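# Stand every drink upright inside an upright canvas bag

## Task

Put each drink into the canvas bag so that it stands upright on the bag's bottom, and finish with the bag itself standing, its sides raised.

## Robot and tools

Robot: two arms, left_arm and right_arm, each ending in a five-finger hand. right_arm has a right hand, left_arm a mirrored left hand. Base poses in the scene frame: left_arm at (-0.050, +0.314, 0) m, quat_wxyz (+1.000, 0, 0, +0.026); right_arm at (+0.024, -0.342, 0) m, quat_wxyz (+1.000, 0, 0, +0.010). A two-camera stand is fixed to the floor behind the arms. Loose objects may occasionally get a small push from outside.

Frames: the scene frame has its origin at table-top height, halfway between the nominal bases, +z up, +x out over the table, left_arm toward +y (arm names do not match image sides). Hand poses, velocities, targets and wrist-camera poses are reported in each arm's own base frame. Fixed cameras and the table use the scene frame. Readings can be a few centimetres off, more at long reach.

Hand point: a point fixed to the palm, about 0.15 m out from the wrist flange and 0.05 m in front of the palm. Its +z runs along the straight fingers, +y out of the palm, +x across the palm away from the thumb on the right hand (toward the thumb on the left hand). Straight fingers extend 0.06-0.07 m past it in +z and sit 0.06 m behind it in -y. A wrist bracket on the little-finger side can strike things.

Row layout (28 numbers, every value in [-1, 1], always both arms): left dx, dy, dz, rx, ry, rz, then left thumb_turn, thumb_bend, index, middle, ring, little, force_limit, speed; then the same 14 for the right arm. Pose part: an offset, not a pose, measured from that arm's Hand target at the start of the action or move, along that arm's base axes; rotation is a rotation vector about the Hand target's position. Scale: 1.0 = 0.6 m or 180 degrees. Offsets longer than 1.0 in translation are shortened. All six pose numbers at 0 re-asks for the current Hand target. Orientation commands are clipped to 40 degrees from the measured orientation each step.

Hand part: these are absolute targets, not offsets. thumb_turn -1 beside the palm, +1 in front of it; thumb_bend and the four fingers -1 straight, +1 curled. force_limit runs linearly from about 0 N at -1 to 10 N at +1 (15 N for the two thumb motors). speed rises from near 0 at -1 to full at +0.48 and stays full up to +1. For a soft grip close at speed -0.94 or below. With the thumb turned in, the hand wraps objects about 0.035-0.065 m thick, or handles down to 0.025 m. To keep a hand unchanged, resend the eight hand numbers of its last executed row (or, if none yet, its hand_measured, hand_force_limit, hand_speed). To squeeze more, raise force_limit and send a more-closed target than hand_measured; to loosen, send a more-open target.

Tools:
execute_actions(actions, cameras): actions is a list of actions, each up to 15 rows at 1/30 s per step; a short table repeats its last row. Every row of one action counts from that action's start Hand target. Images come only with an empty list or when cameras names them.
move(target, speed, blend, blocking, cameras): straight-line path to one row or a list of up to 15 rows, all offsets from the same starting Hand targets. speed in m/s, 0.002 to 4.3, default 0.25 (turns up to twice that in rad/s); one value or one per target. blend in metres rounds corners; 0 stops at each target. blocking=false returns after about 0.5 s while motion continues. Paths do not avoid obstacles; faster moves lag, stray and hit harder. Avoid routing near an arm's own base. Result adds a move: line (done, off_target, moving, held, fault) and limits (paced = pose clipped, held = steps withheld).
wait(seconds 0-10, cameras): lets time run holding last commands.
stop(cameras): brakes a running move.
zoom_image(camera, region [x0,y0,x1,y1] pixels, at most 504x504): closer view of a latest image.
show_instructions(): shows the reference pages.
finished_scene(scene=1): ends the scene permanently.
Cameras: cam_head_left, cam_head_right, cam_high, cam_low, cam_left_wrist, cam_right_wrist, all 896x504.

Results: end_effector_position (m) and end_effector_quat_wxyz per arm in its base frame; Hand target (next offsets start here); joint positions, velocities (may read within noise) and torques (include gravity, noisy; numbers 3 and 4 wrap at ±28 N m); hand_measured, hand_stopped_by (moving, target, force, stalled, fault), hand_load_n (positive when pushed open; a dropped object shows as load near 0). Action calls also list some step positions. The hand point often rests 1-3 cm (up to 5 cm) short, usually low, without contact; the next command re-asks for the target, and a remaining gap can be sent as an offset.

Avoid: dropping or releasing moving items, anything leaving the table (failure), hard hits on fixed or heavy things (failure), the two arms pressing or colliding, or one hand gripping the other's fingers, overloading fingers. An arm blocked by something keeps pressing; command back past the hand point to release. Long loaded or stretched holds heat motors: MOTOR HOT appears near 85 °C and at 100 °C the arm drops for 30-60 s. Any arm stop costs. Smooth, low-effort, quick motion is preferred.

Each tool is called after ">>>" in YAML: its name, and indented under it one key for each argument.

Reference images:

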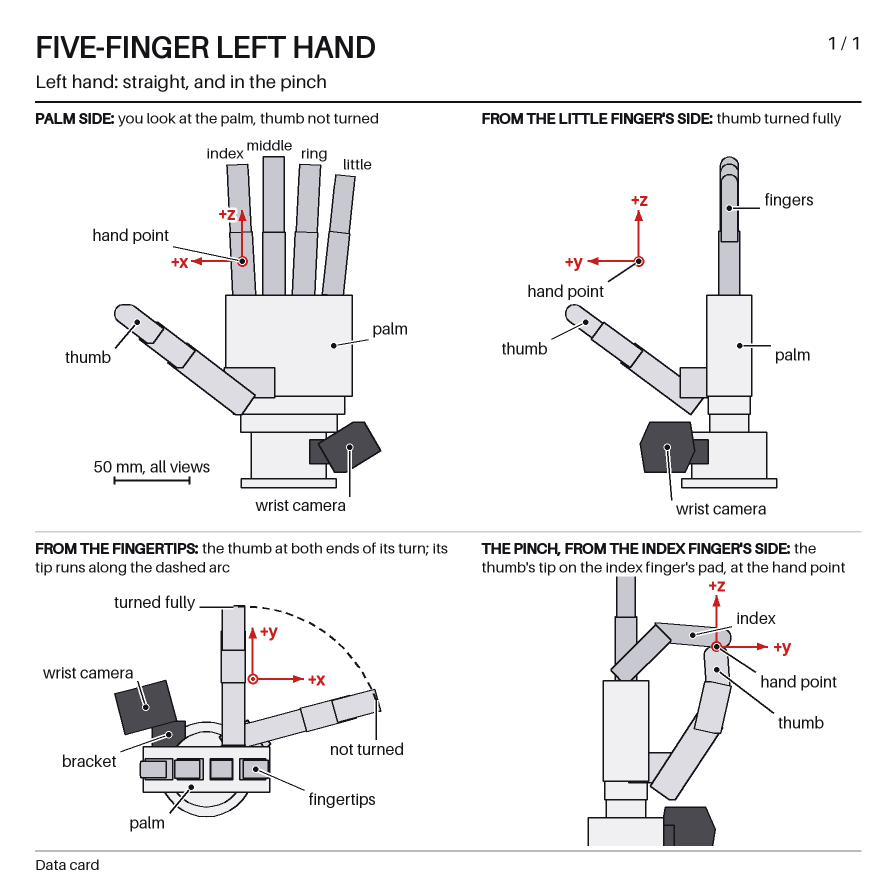

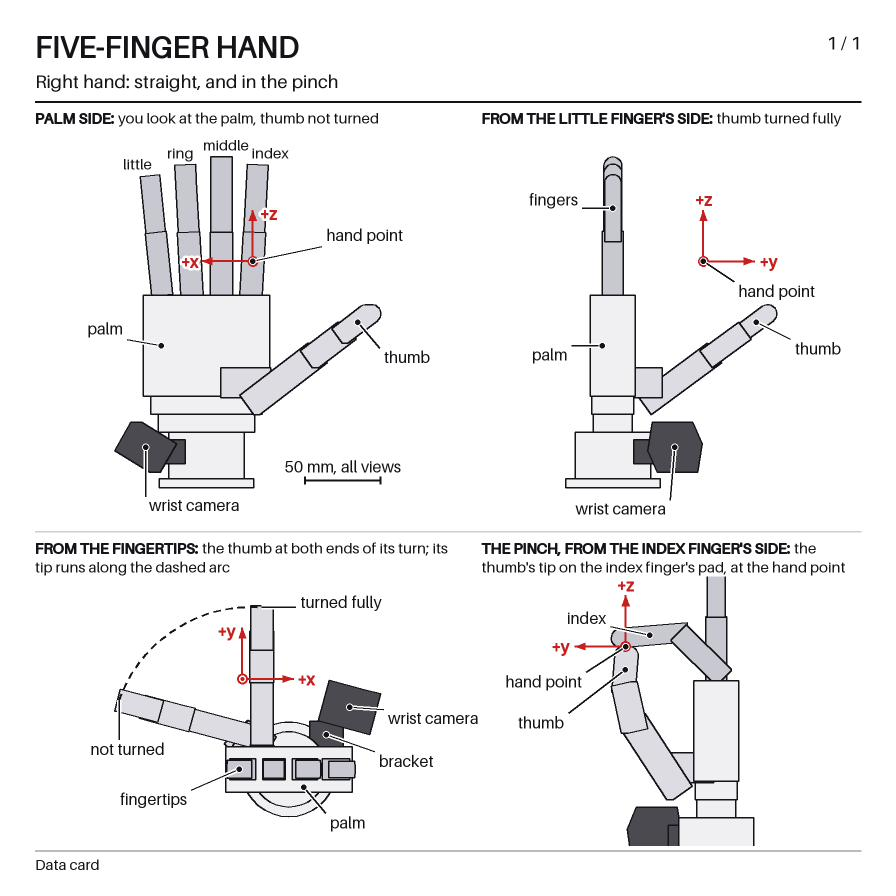

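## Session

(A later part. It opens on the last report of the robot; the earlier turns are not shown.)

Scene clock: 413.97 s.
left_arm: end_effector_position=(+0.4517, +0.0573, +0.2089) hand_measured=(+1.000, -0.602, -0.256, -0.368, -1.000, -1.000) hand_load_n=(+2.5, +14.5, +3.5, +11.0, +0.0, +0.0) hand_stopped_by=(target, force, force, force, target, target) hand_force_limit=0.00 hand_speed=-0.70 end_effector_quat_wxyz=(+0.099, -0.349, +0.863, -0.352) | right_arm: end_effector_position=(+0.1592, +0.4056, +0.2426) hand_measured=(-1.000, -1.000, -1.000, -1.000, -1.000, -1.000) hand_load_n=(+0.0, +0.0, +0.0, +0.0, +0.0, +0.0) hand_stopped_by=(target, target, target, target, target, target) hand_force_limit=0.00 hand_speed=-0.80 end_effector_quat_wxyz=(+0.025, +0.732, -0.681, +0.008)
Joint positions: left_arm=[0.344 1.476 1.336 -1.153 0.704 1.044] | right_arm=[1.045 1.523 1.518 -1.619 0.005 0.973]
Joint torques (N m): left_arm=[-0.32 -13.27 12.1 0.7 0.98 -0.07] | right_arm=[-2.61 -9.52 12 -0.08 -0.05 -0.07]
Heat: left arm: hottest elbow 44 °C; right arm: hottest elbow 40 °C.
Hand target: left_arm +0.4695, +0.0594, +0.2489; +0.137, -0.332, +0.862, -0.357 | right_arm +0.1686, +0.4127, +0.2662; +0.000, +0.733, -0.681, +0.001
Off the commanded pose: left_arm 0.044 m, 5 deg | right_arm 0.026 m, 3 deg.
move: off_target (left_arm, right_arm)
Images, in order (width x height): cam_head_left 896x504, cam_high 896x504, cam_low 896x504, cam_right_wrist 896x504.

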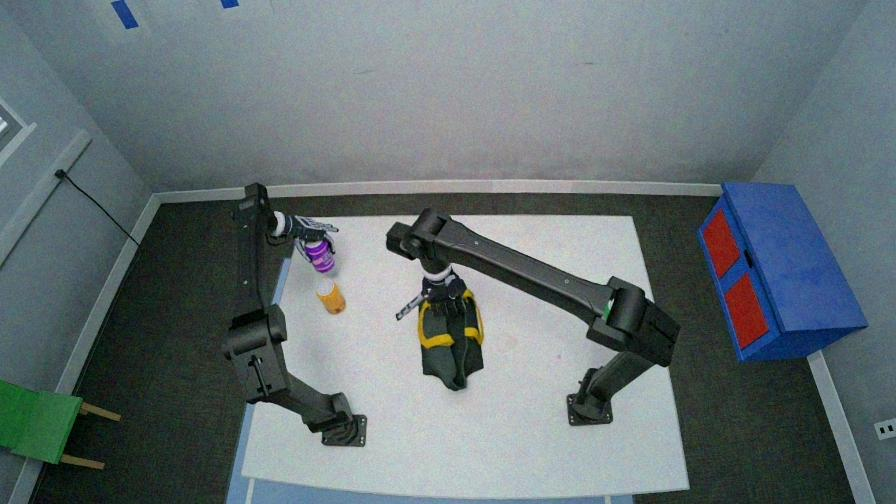

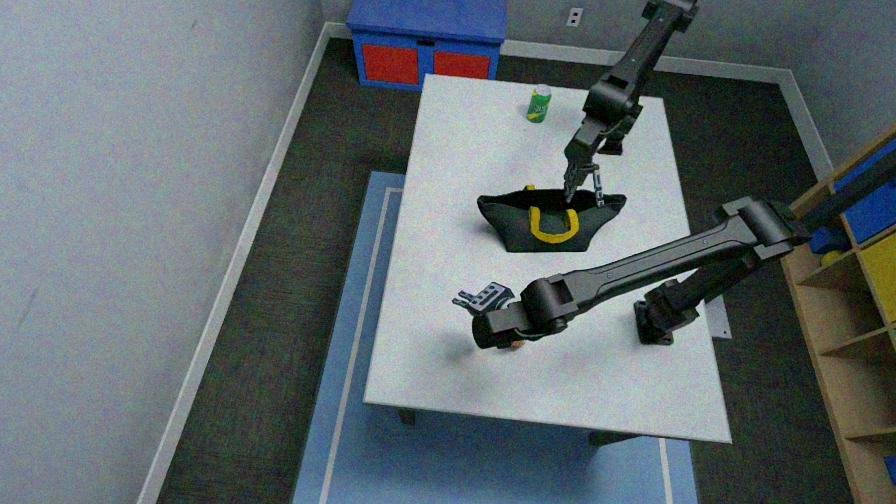

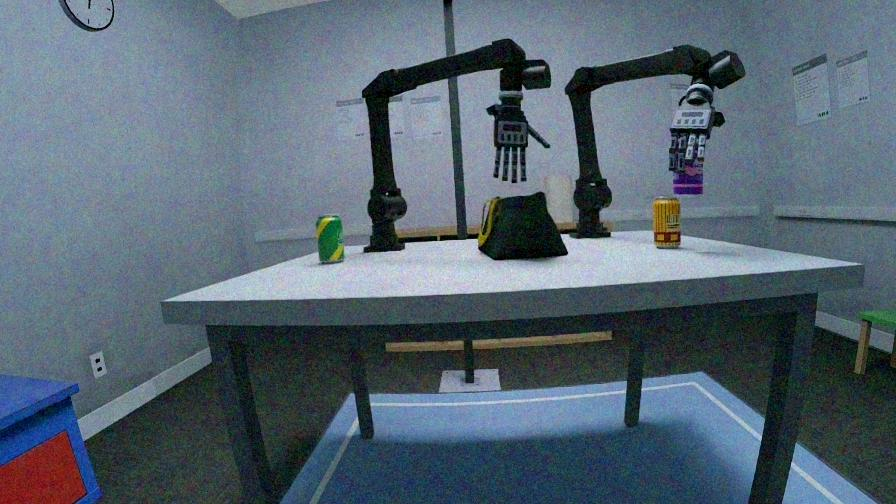

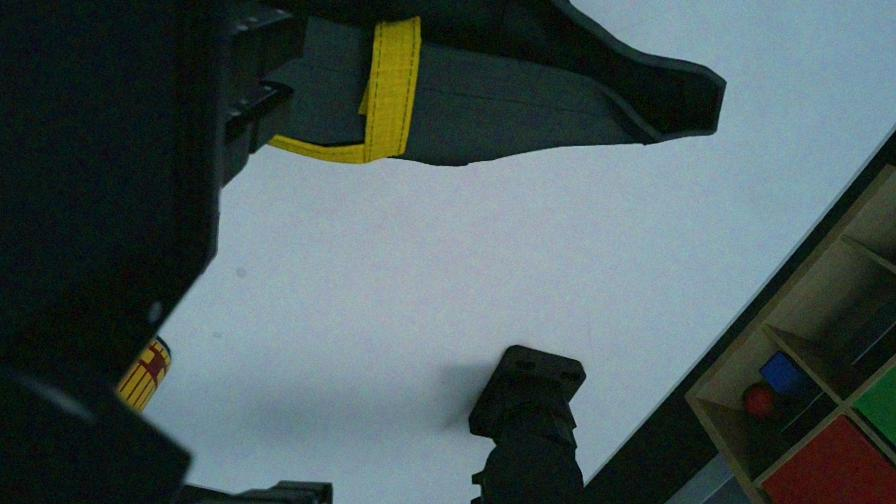

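>>> move:
  target:
    - [0,0,0.1,0,0,0,1,0.2,0.2,0.2,-1,-1,0.0,-0.7,0.1255,-0.813,0.006,-0.169,-0.214,-0.447,1,-1,-0.7,-0.7,-1,-1,-0.1,0]
    - [-0.2065,-0.593,0.1,0,0,0.283,1,0.2,0.2,0.2,-1,-1,0.0,-0.7,0.1255,-0.813,0.006,-0.169,-0.214,-0.447,1,-1,-0.7,-0.7,-1,-1,-0.1,0]
  speed: 0.25
  blend: [0.02,0]
  cameras: ["all"]

>>> zoom_image:
  camera: "cam_head_left"
  region: [380, 220, 520, 400]

>>> zoom_image:
  camera: "cam_high"
  region: [440, 60, 680, 280]

Scene clock: 497.27 s.
left_arm: end_effector_position=(+0.3342, -0.2817, +0.2680) hand_measured=(+1.000, -0.602, -0.256, -0.368, -1.000, -1.000) hand_load_n=(+3.0, +14.5, +2.5, +10.0, +0.0, +0.0) hand_stopped_by=(target, force, force, force, target, target) hand_force_limit=0.00 hand_speed=-0.70 end_effector_quat_wxyz=(-0.277, +0.667, -0.654, +0.224) | right_arm: end_effector_position=(+0.2400, -0.0709, +0.2685) hand_measured=(+1.000, -1.000, -0.700, -0.700, -1.000, -1.000) hand_load_n=(+0.0, +0.0, +0.0, +0.0, +0.0, +0.0) hand_stopped_by=(target, target, target, target, target, target) hand_force_limit=-0.10 hand_speed=0.00 end_effector_quat_wxyz=(+0.027, -0.087, +0.921, -0.379)
Joint positions: left_arm=[-0.817 1.202 1.234 -1.115 -0.565 -0.693] | right_arm=[0.086 0.825 1.005 -1.673 0.777 1.436]
Joint torques (N m): left_arm=[-1.14 -7.65 12.79 1.46 -0.65 -0.19] | right_arm=[-2.61 0.44 8.21 0.59 0.76 0.19]
Heat: left arm: hottest elbow 45 °C; right arm: hottest elbow 44 °C.
Hand target: left_arm +0.3456, -0.2966, +0.3091; -0.278, +0.670, -0.636, +0.264 | right_arm +0.2440, -0.0751, +0.2698; +0.030, -0.072, +0.921, -0.381
Off the commanded pose: left_arm 0.045 m, 5 deg | right_arm 0.006 m, 2 deg.
move: off_target (left_arm)

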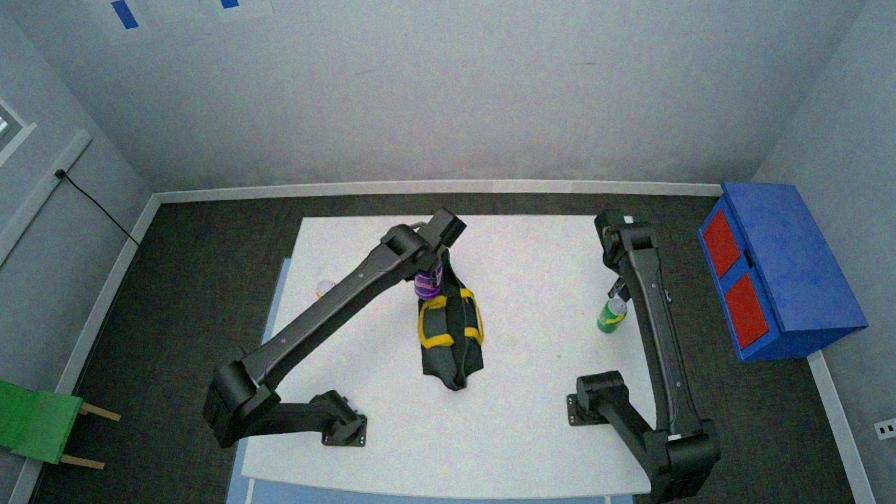

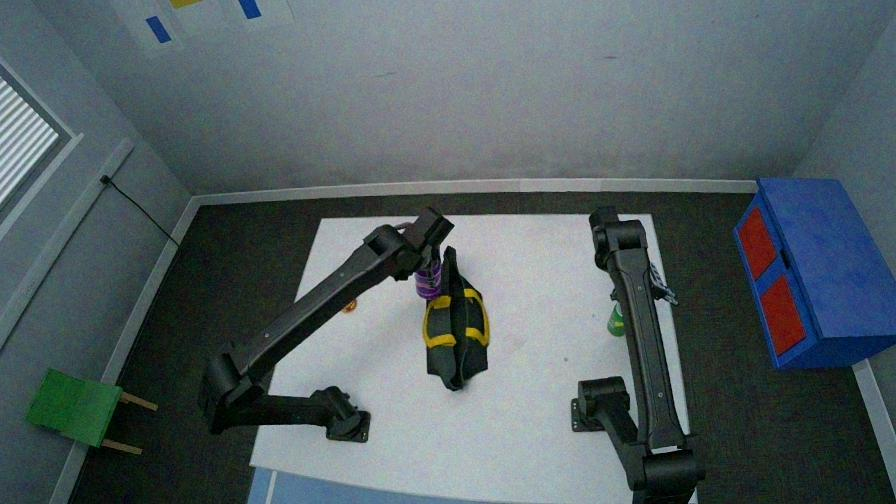

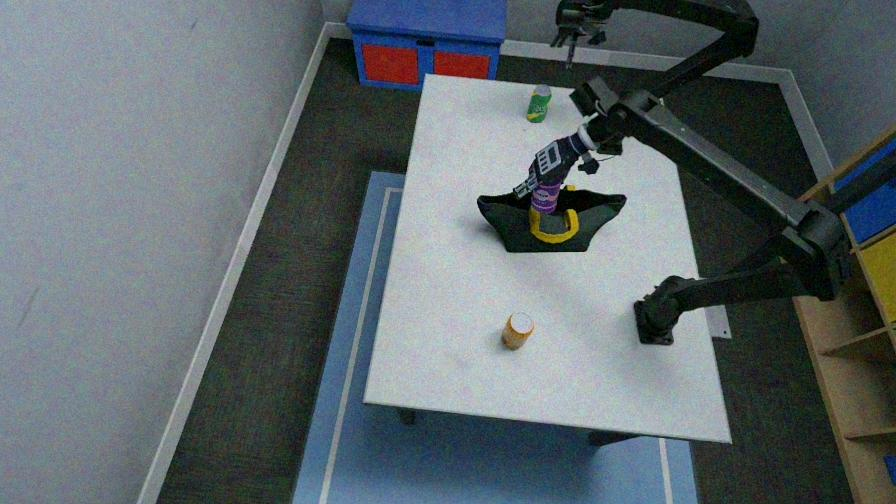

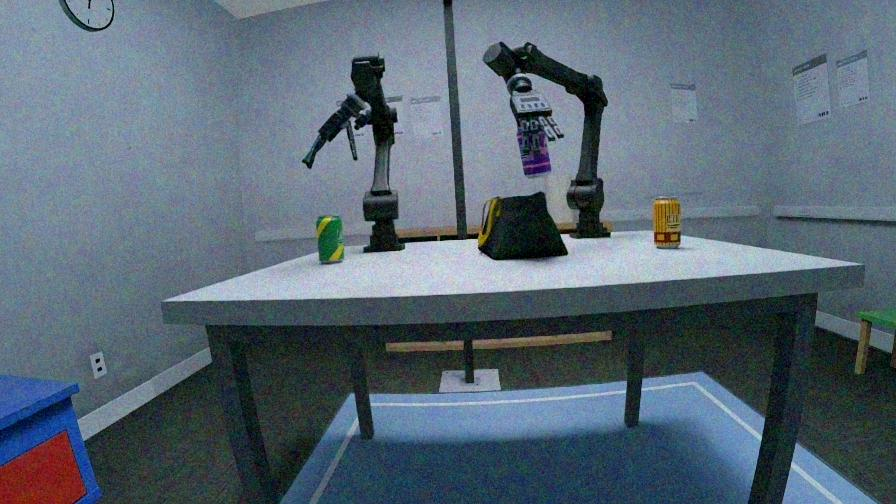

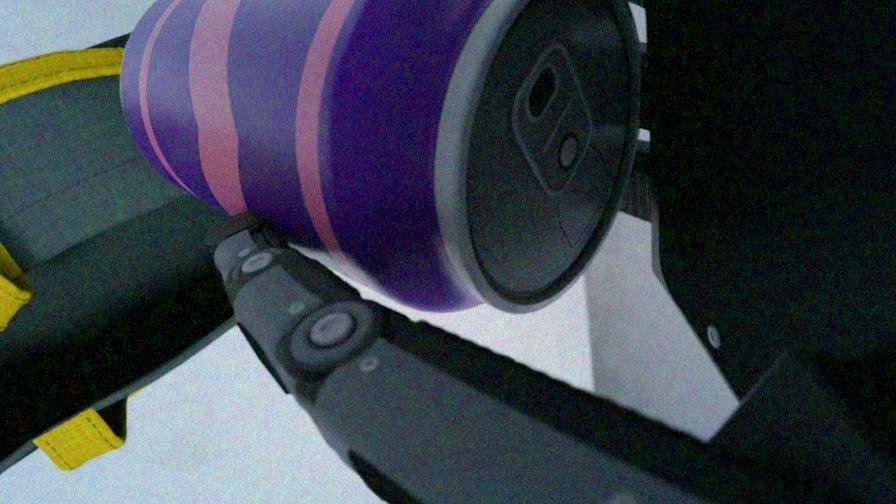

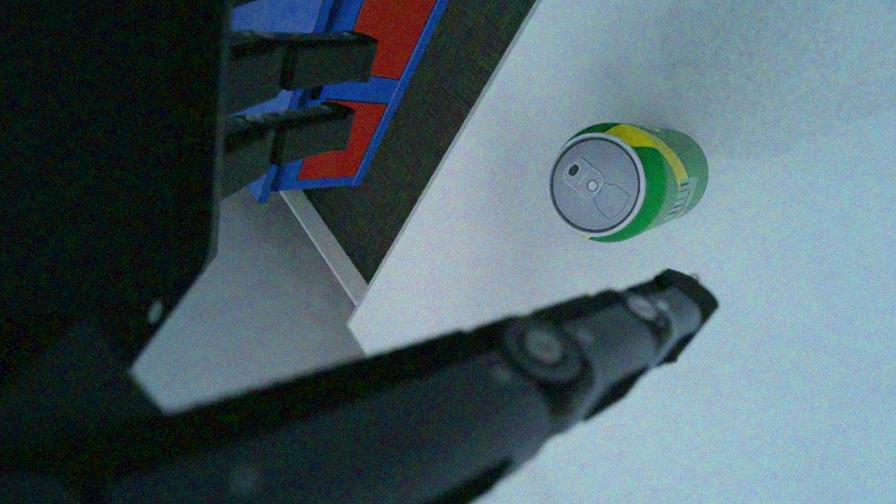

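Scaled by 2.800 from the camera's 896x504 image, which has a finer 1280x720 frame.

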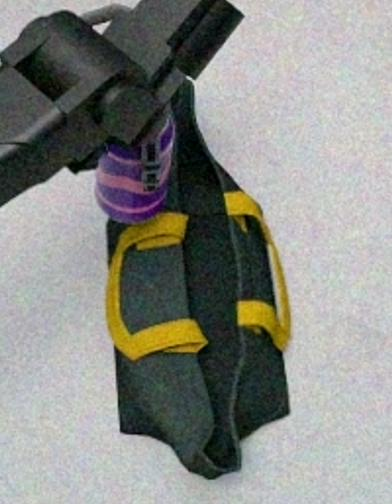

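Scaled by 2.100 from the camera's 896x504 image, which has a finer 1280x720 frame.

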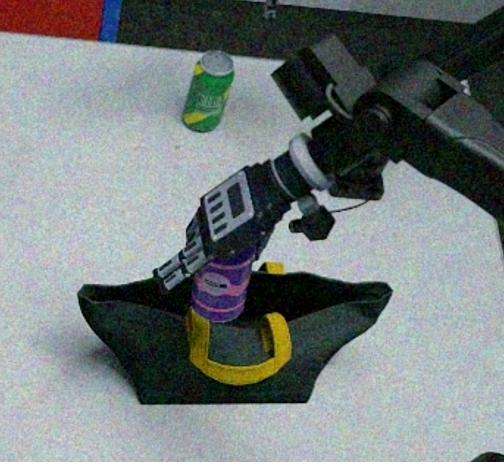

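>>> zoom_image:
  camera: "cam_low"
  region: [440, 30, 640, 270]

>>> zoom_image:
  camera: "cam_head_right"
  region: [380, 200, 520, 400]

Scaled by 2.100 from the camera's 896x504 image, which has a finer 1280x720 frame.

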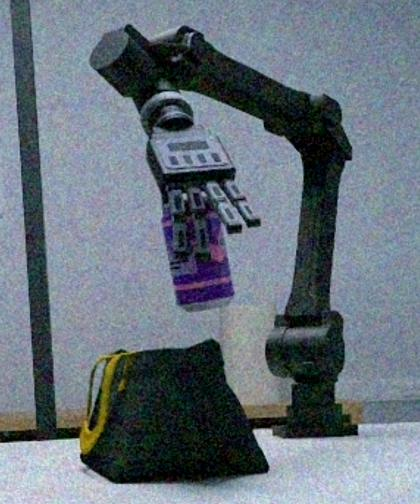

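Scaled by 2.520 from the camera's 896x504 image, which has a finer 1280x720 frame.

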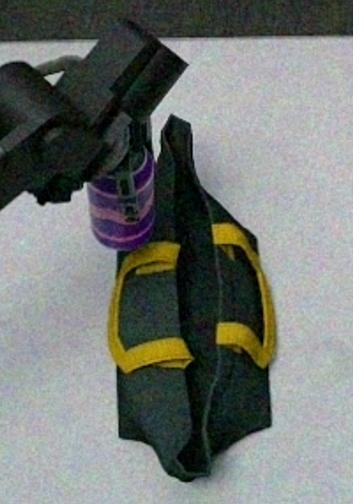

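>>> move:
  target: [0.03,-0.085,0.0,-0.032,-0.02,0,1,0.2,0.2,0.2,-1,-1,0.0,-0.7,0,0,0,0,0,0,1,-1,-0.7,-0.7,-1,-1,-0.1,0]
  speed: 0.15
  cameras: ["cam_head_left","cam_low","cam_high","cam_left_wrist"]

>>> zoom_image:
  camera: "cam_head_left"
  region: [380, 220, 520, 400]

>>> zoom_image:
  camera: "cam_low"
  region: [440, 30, 640, 270]

>>> zoom_image:
  camera: "cam_high"
  region: [440, 100, 660, 270]

Scene clock: 542.73 s.
left_arm: end_effector_position=(+0.3476, -0.3261, +0.2602) hand_measured=(+1.000, -0.602, -0.256, -0.368, -1.000, -1.000) hand_load_n=(+3.0, +14.5, +2.5, +10.0, +0.0, +0.0) hand_stopped_by=(target, force, force, force, target, target) hand_force_limit=0.00 hand_speed=-0.70 end_effector_quat_wxyz=(-0.268, +0.672, -0.639, +0.262) | right_arm: end_effector_position=(+0.2400, -0.0709, +0.2685) hand_measured=(+1.000, -1.000, -0.700, -0.700, -1.000, -1.000) hand_load_n=(+0.0, +0.0, +0.0, +0.0, +0.0, +0.0) hand_stopped_by=(target, target, target, target, target, target) hand_force_limit=-0.10 hand_speed=0.00 end_effector_quat_wxyz=(+0.027, -0.087, +0.921, -0.379)
Joint positions: left_arm=[-0.862 1.263 1.244 -1.011 -0.575 -0.748] | right_arm=[0.086 0.825 1.005 -1.673 0.777 1.436]
Joint torques (N m): left_arm=[-0.32 -8.94 13.08 2.3 -0.7 -0.14] | right_arm=[-2.55 1.14 8.31 0.5 0.75 0.18]
Heat: left arm: hottest elbow 50 °C; right arm: hottest elbow 42 °C.
Hand target: left_arm +0.3636, -0.3475, +0.3089; -0.263, +0.675, -0.613, +0.316 | right_arm +0.2440, -0.0751, +0.2698; +0.030, -0.072, +0.921, -0.381
Off the commanded pose: left_arm 0.056 m, 7 deg | right_arm 0.006 m, 2 deg.
move: off_target (left_arm)
Images, in order (width x height): cam_head_left 896x504, cam_high 896x504, cam_low 896x504, cam_left_wrist 896x504.

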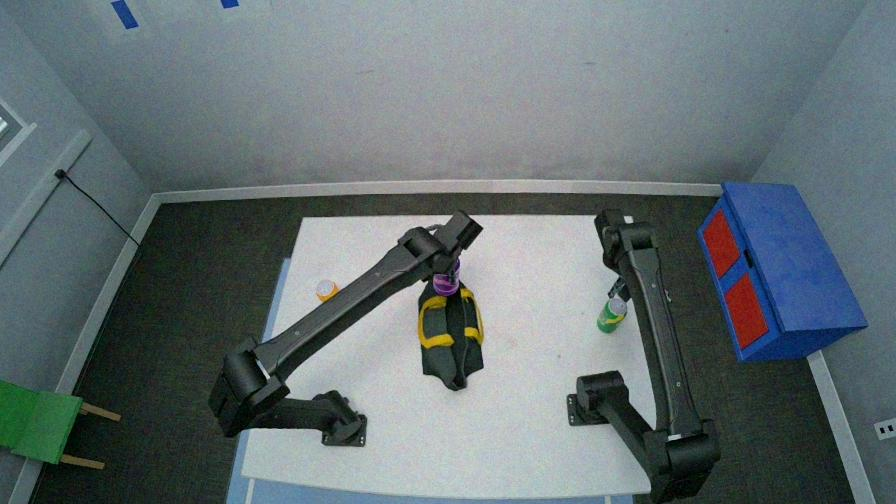

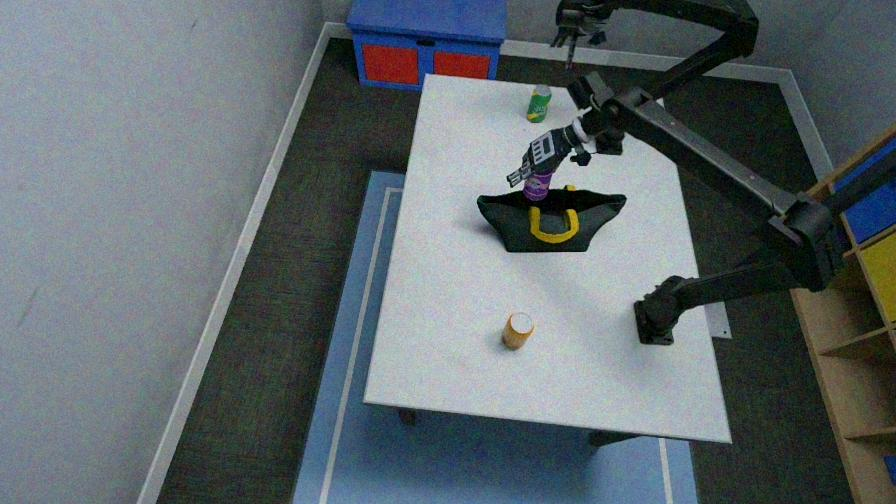

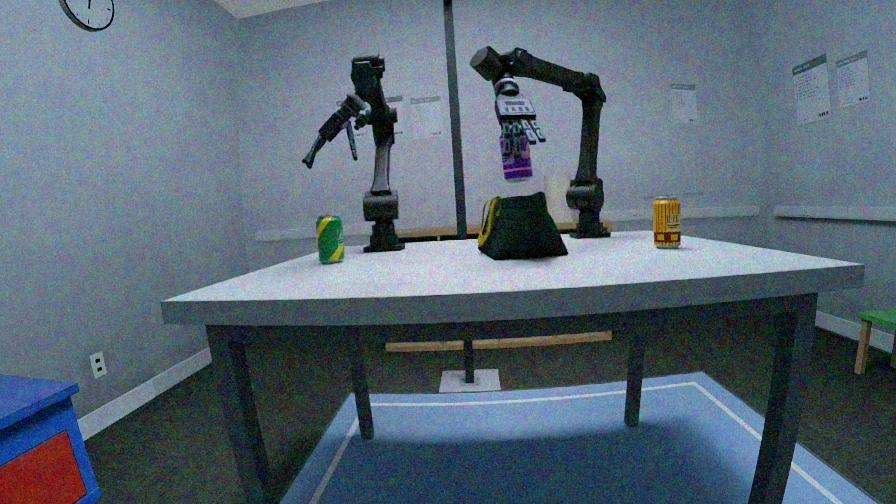

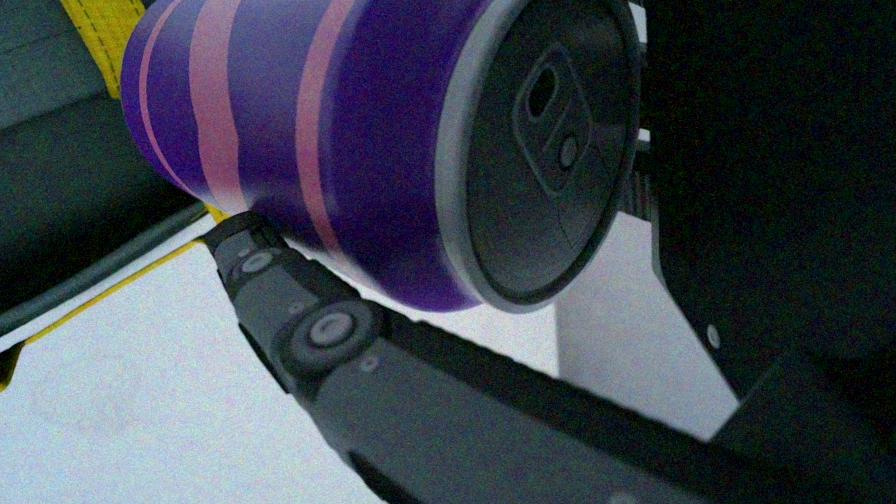

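Scaled by 2.800 from the camera's 896x504 image, which has a finer 1280x720 frame.

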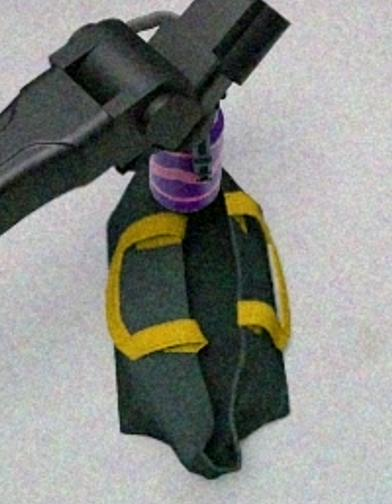

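Scaled by 2.100 from the camera's 896x504 image, which has a finer 1280x720 frame.

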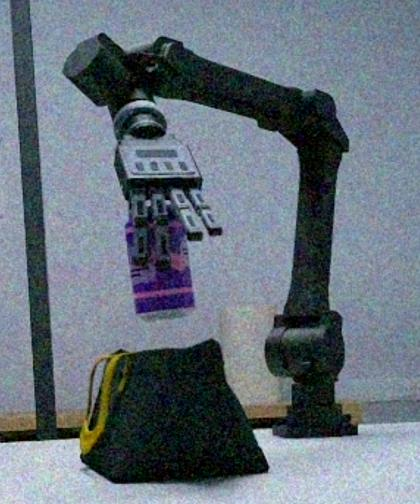

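Scaled by 2.291 from the camera's 896x504 image, which has a finer 1280x720 frame.

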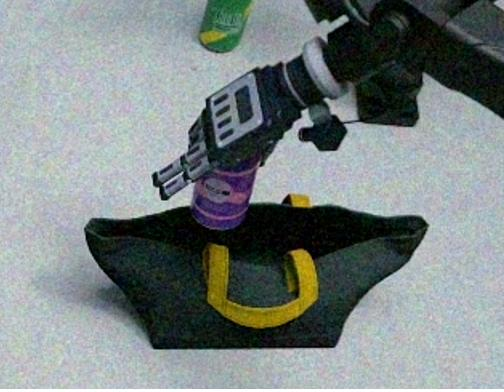

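>>> move:
  target: [0.015,-0.03,-0.115,0,0,0,1,0.2,0.2,0.2,-1,-1,0.0,-0.7,0,0,0,0,0,0,1,-1,-0.7,-0.7,-1,-1,-0.1,0]
  speed: 0.1
  cameras: ["cam_head_left","cam_low","cam_high","cam_left_wrist"]

>>> zoom_image:
  camera: "cam_head_left"
  region: [380, 220, 520, 400]

>>> zoom_image:
  camera: "cam_low"
  region: [440, 30, 640, 270]

>>> zoom_image:
  camera: "cam_high"
  region: [440, 100, 660, 270]

Scene clock: 555.17 s.
left_arm: end_effector_position=(+0.3676, -0.3548, +0.2195) hand_measured=(+1.000, -0.602, -0.256, -0.368, -1.000, -1.000) hand_load_n=(+3.0, +14.5, +2.5, +10.0, +0.0, +0.0) hand_stopped_by=(target, force, force, force, target, target) hand_force_limit=0.00 hand_speed=-0.70 end_effector_quat_wxyz=(-0.266, +0.673, -0.628, +0.287) | right_arm: end_effector_position=(+0.2400, -0.0709, +0.2685) hand_measured=(+1.000, -1.000, -0.700, -0.700, -1.000, -1.000) hand_load_n=(+0.0, +0.0, +0.0, +0.0, +0.0, -0.5) hand_stopped_by=(target, target, target, target, target, target) hand_force_limit=-0.10 hand_speed=0.00 end_effector_quat_wxyz=(+0.027, -0.087, +0.921, -0.379)
Joint positions: left_arm=[-0.872 1.332 1.181 -0.83 -0.583 -0.759] | right_arm=[0.086 0.825 1.005 -1.673 0.777 1.436]
Joint torques (N m): left_arm=[-0.5 -10.75 8.62 2.74 -0.67 -0.12] | right_arm=[-2.61 0.97 8.32 0.59 0.79 0.16]
Heat: left arm: hottest elbow 48 °C; right arm: hottest elbow 41 °C.
Hand target: left_arm +0.3726, -0.3655, +0.2400; -0.263, +0.675, -0.613, +0.316 | right_arm +0.2440, -0.0751, +0.2698; +0.030, -0.072, +0.921, -0.381
Off the commanded pose: left_arm 0.024 m, 4 deg | right_arm 0.006 m, 2 deg.
move: off_target (left_arm)
Images, in order (width x height): cam_head_left 896x504, cam_high 896x504, cam_low 896x504, cam_left_wrist 896x504.

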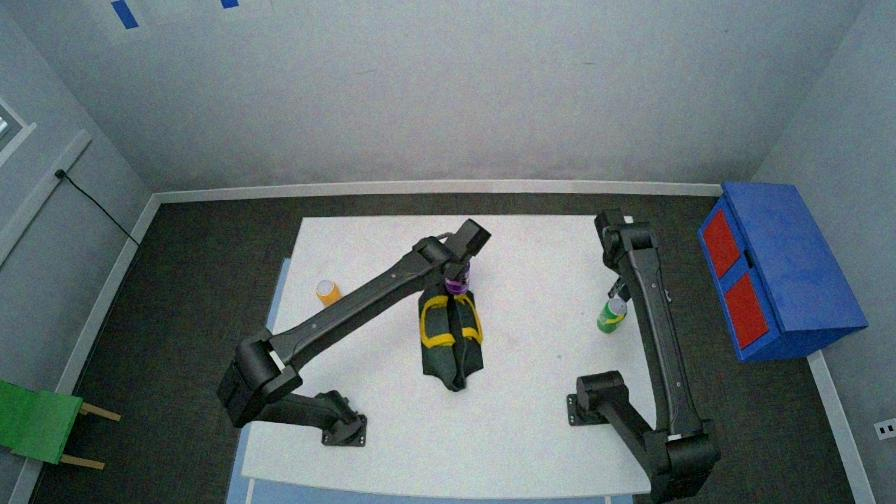

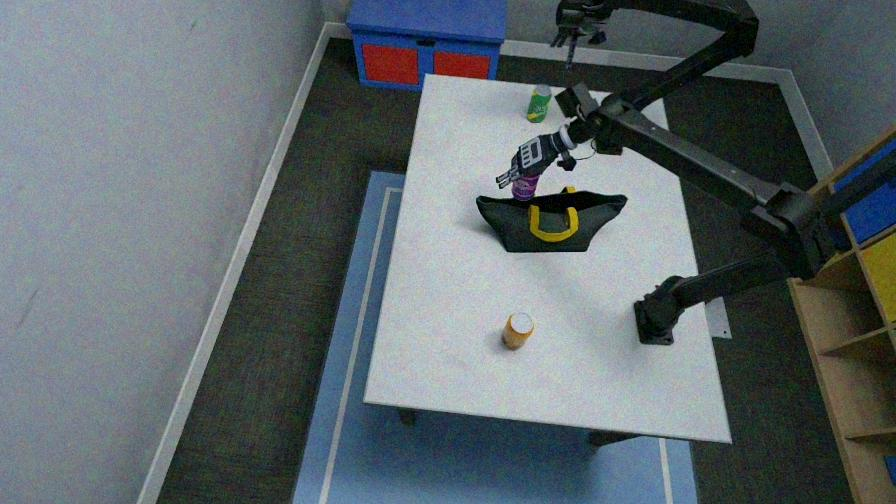

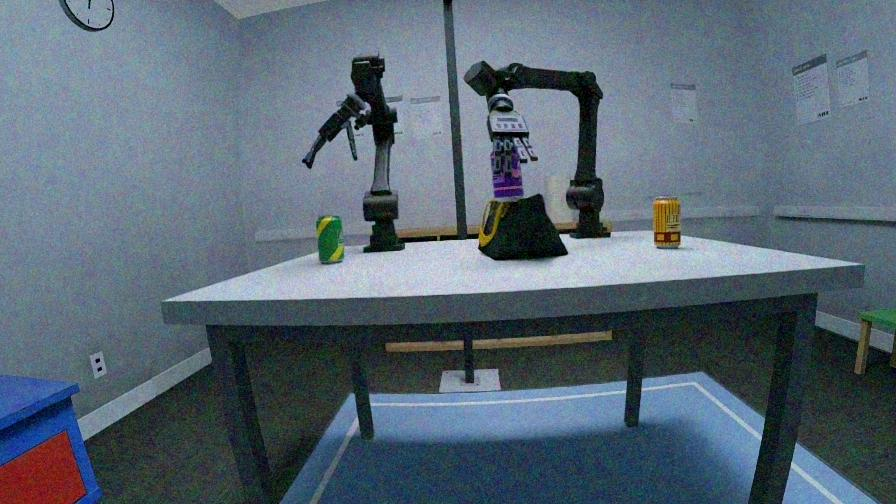

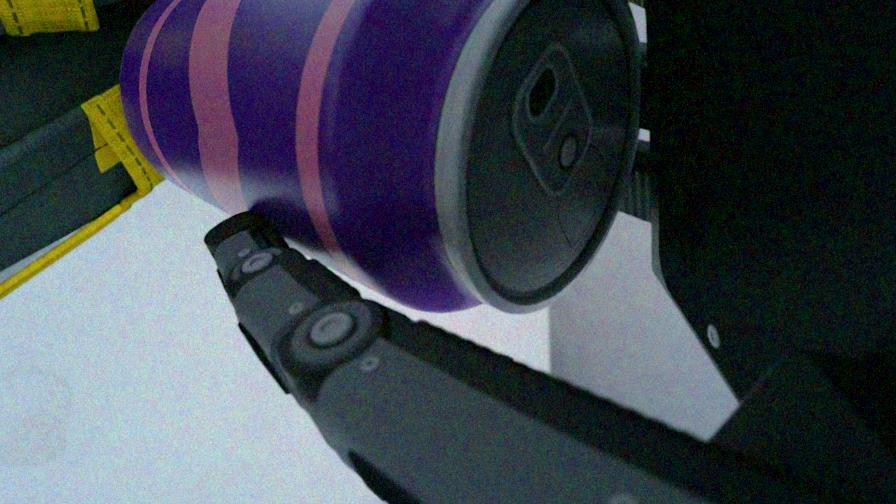

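Scaled by 2.800 from the camera's 896x504 image, which has a finer 1280x720 frame.

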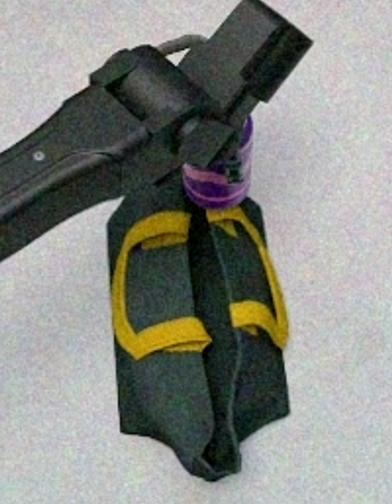

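Scaled by 2.100 from the camera's 896x504 image, which has a finer 1280x720 frame.

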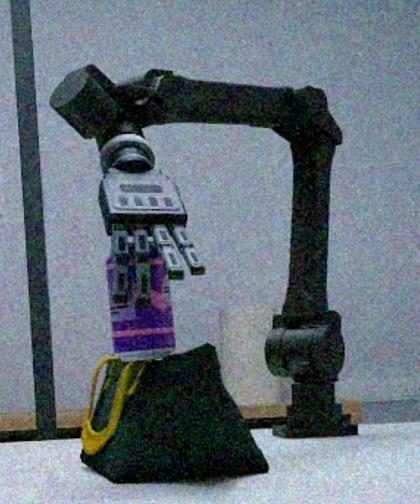

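Scaled by 2.291 from the camera's 896x504 image, which has a finer 1280x720 frame.

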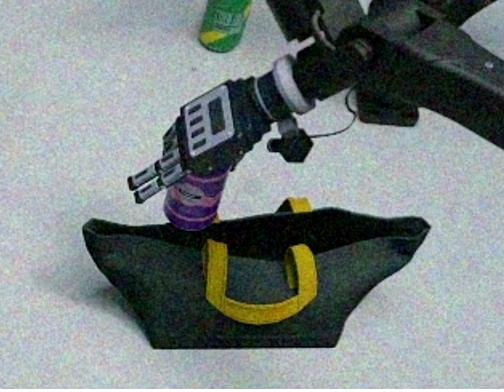

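>>> move:
  target:
    - [0,0.02,0.075,0,0,0,1,0.2,0.2,0.2,-1,-1,0.0,-0.7,0,0,0,0,0,0,1,-1,-0.7,-0.7,-1,-1,-0.1,0]
    - [-0.099,0.0075,0.075,0,0,0,1,0.2,0.2,0.2,-1,-1,0.0,-0.7,0,0,0,0,0,0,1,-1,-0.7,-0.7,-1,-1,-0.1,0]
  speed: 0.15
  blend: [0.01,0]
  cameras: ["cam_head_left","cam_low","cam_high","cam_left_wrist"]

>>> zoom_image:
  camera: "cam_head_left"
  region: [380, 220, 520, 400]

>>> zoom_image:
  camera: "cam_low"
  region: [440, 30, 640, 270]

>>> zoom_image:
  camera: "cam_high"
  region: [440, 100, 660, 270]

Scene clock: 565.53 s.
left_arm: end_effector_position=(+0.3068, -0.3496, +0.2458) hand_measured=(+1.000, -0.602, -0.256, -0.368, -1.000, -1.000) hand_load_n=(+3.0, +14.5, +2.5, +10.0, +0.0, +0.0) hand_stopped_by=(target, force, force, force, target, target) hand_force_limit=0.00 hand_speed=-0.70 end_effector_quat_wxyz=(-0.270, +0.670, -0.633, +0.278) | right_arm: end_effector_position=(+0.2400, -0.0709, +0.2685) hand_measured=(+1.000, -1.000, -0.700, -0.700, -1.000, -1.000) hand_load_n=(+0.0, +0.0, +0.0, +0.0, +0.0, +0.0) hand_stopped_by=(target, target, target, target, target, target) hand_force_limit=-0.10 hand_speed=0.00 end_effector_quat_wxyz=(+0.027, -0.087, +0.921, -0.379)
Joint positions: left_arm=[-0.988 1.24 1.181 -1.009 -0.646 -0.872] | right_arm=[0.086 0.825 1.005 -1.673 0.777 1.436]
Joint torques (N m): left_arm=[-0.26 -9.35 11.19 1.26 -0.82 -0.14] | right_arm=[-2.67 0.79 8.29 0.57 0.75 0.19]
Heat: left arm: hottest elbow 45 °C; right arm: hottest elbow 41 °C.
Hand target: left_arm +0.3132, -0.3610, +0.2851; -0.263, +0.675, -0.613, +0.316 | right_arm +0.2440, -0.0751, +0.2698; +0.030, -0.072, +0.921, -0.381
Off the commanded pose: left_arm 0.041 m, 5 deg | right_arm 0.006 m, 2 deg.
move: off_target (left_arm)
Images, in order (width x height): cam_head_left 896x504, cam_high 896x504, cam_low 896x504, cam_left_wrist 896x504.

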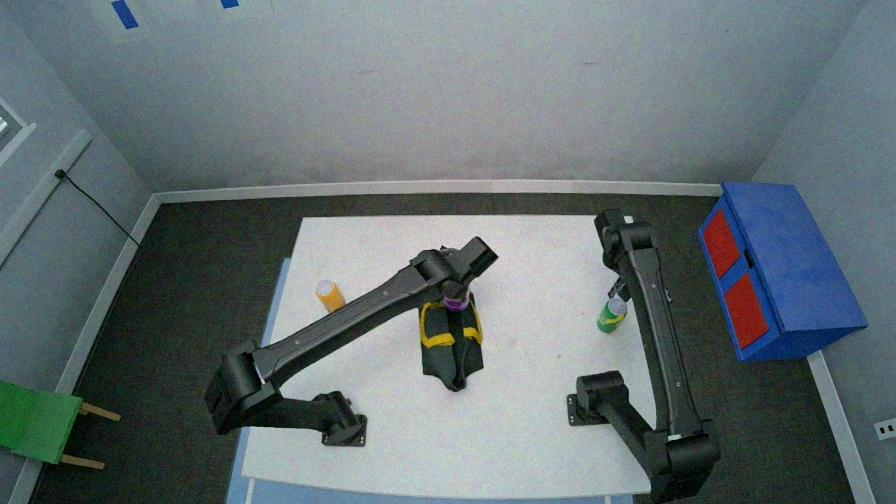

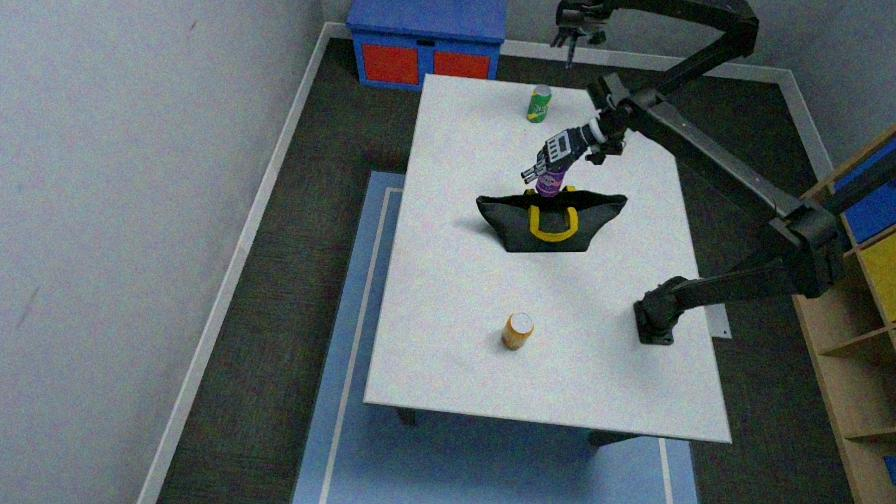

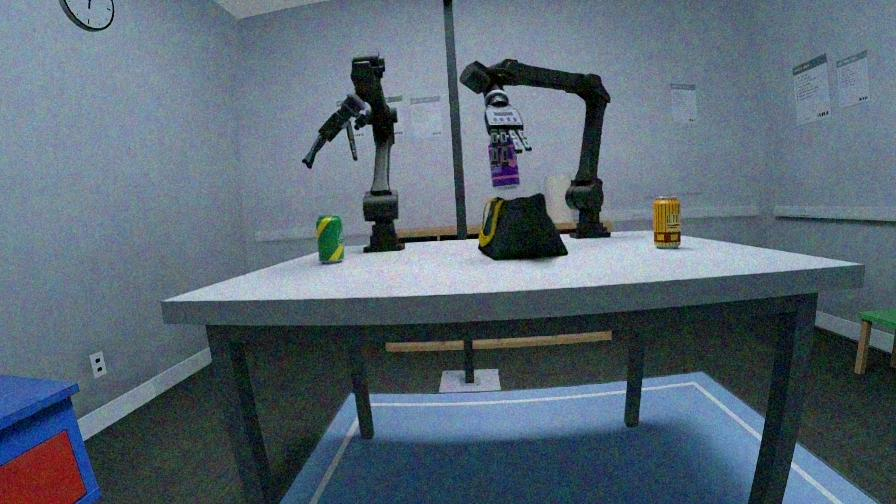

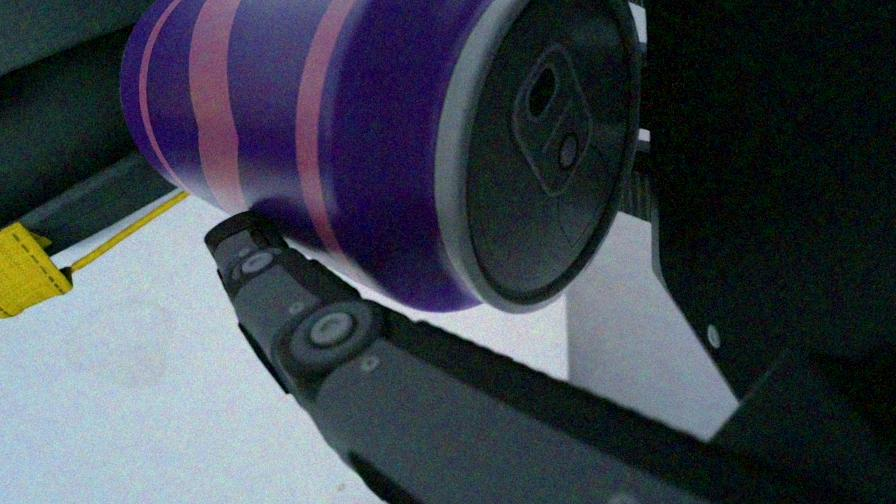

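Scaled by 2.800 from the camera's 896x504 image, which has a finer 1280x720 frame.

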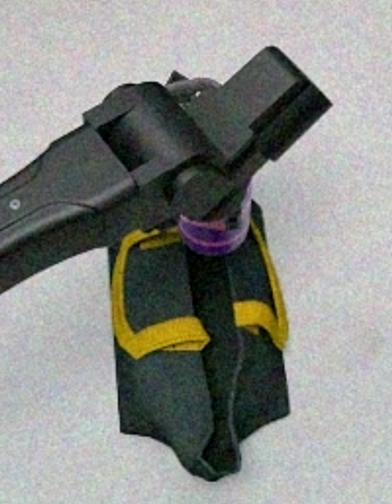

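Scaled by 2.100 from the camera's 896x504 image, which has a finer 1280x720 frame.

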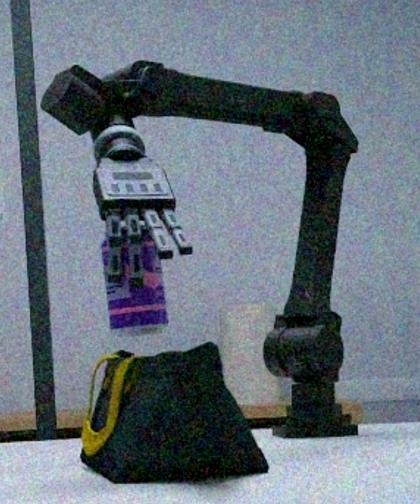

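Scaled by 2.291 from the camera's 896x504 image, which has a finer 1280x720 frame.

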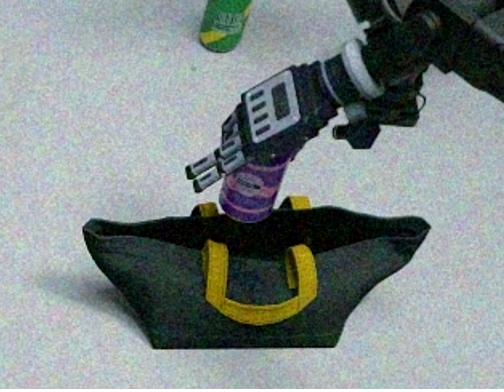

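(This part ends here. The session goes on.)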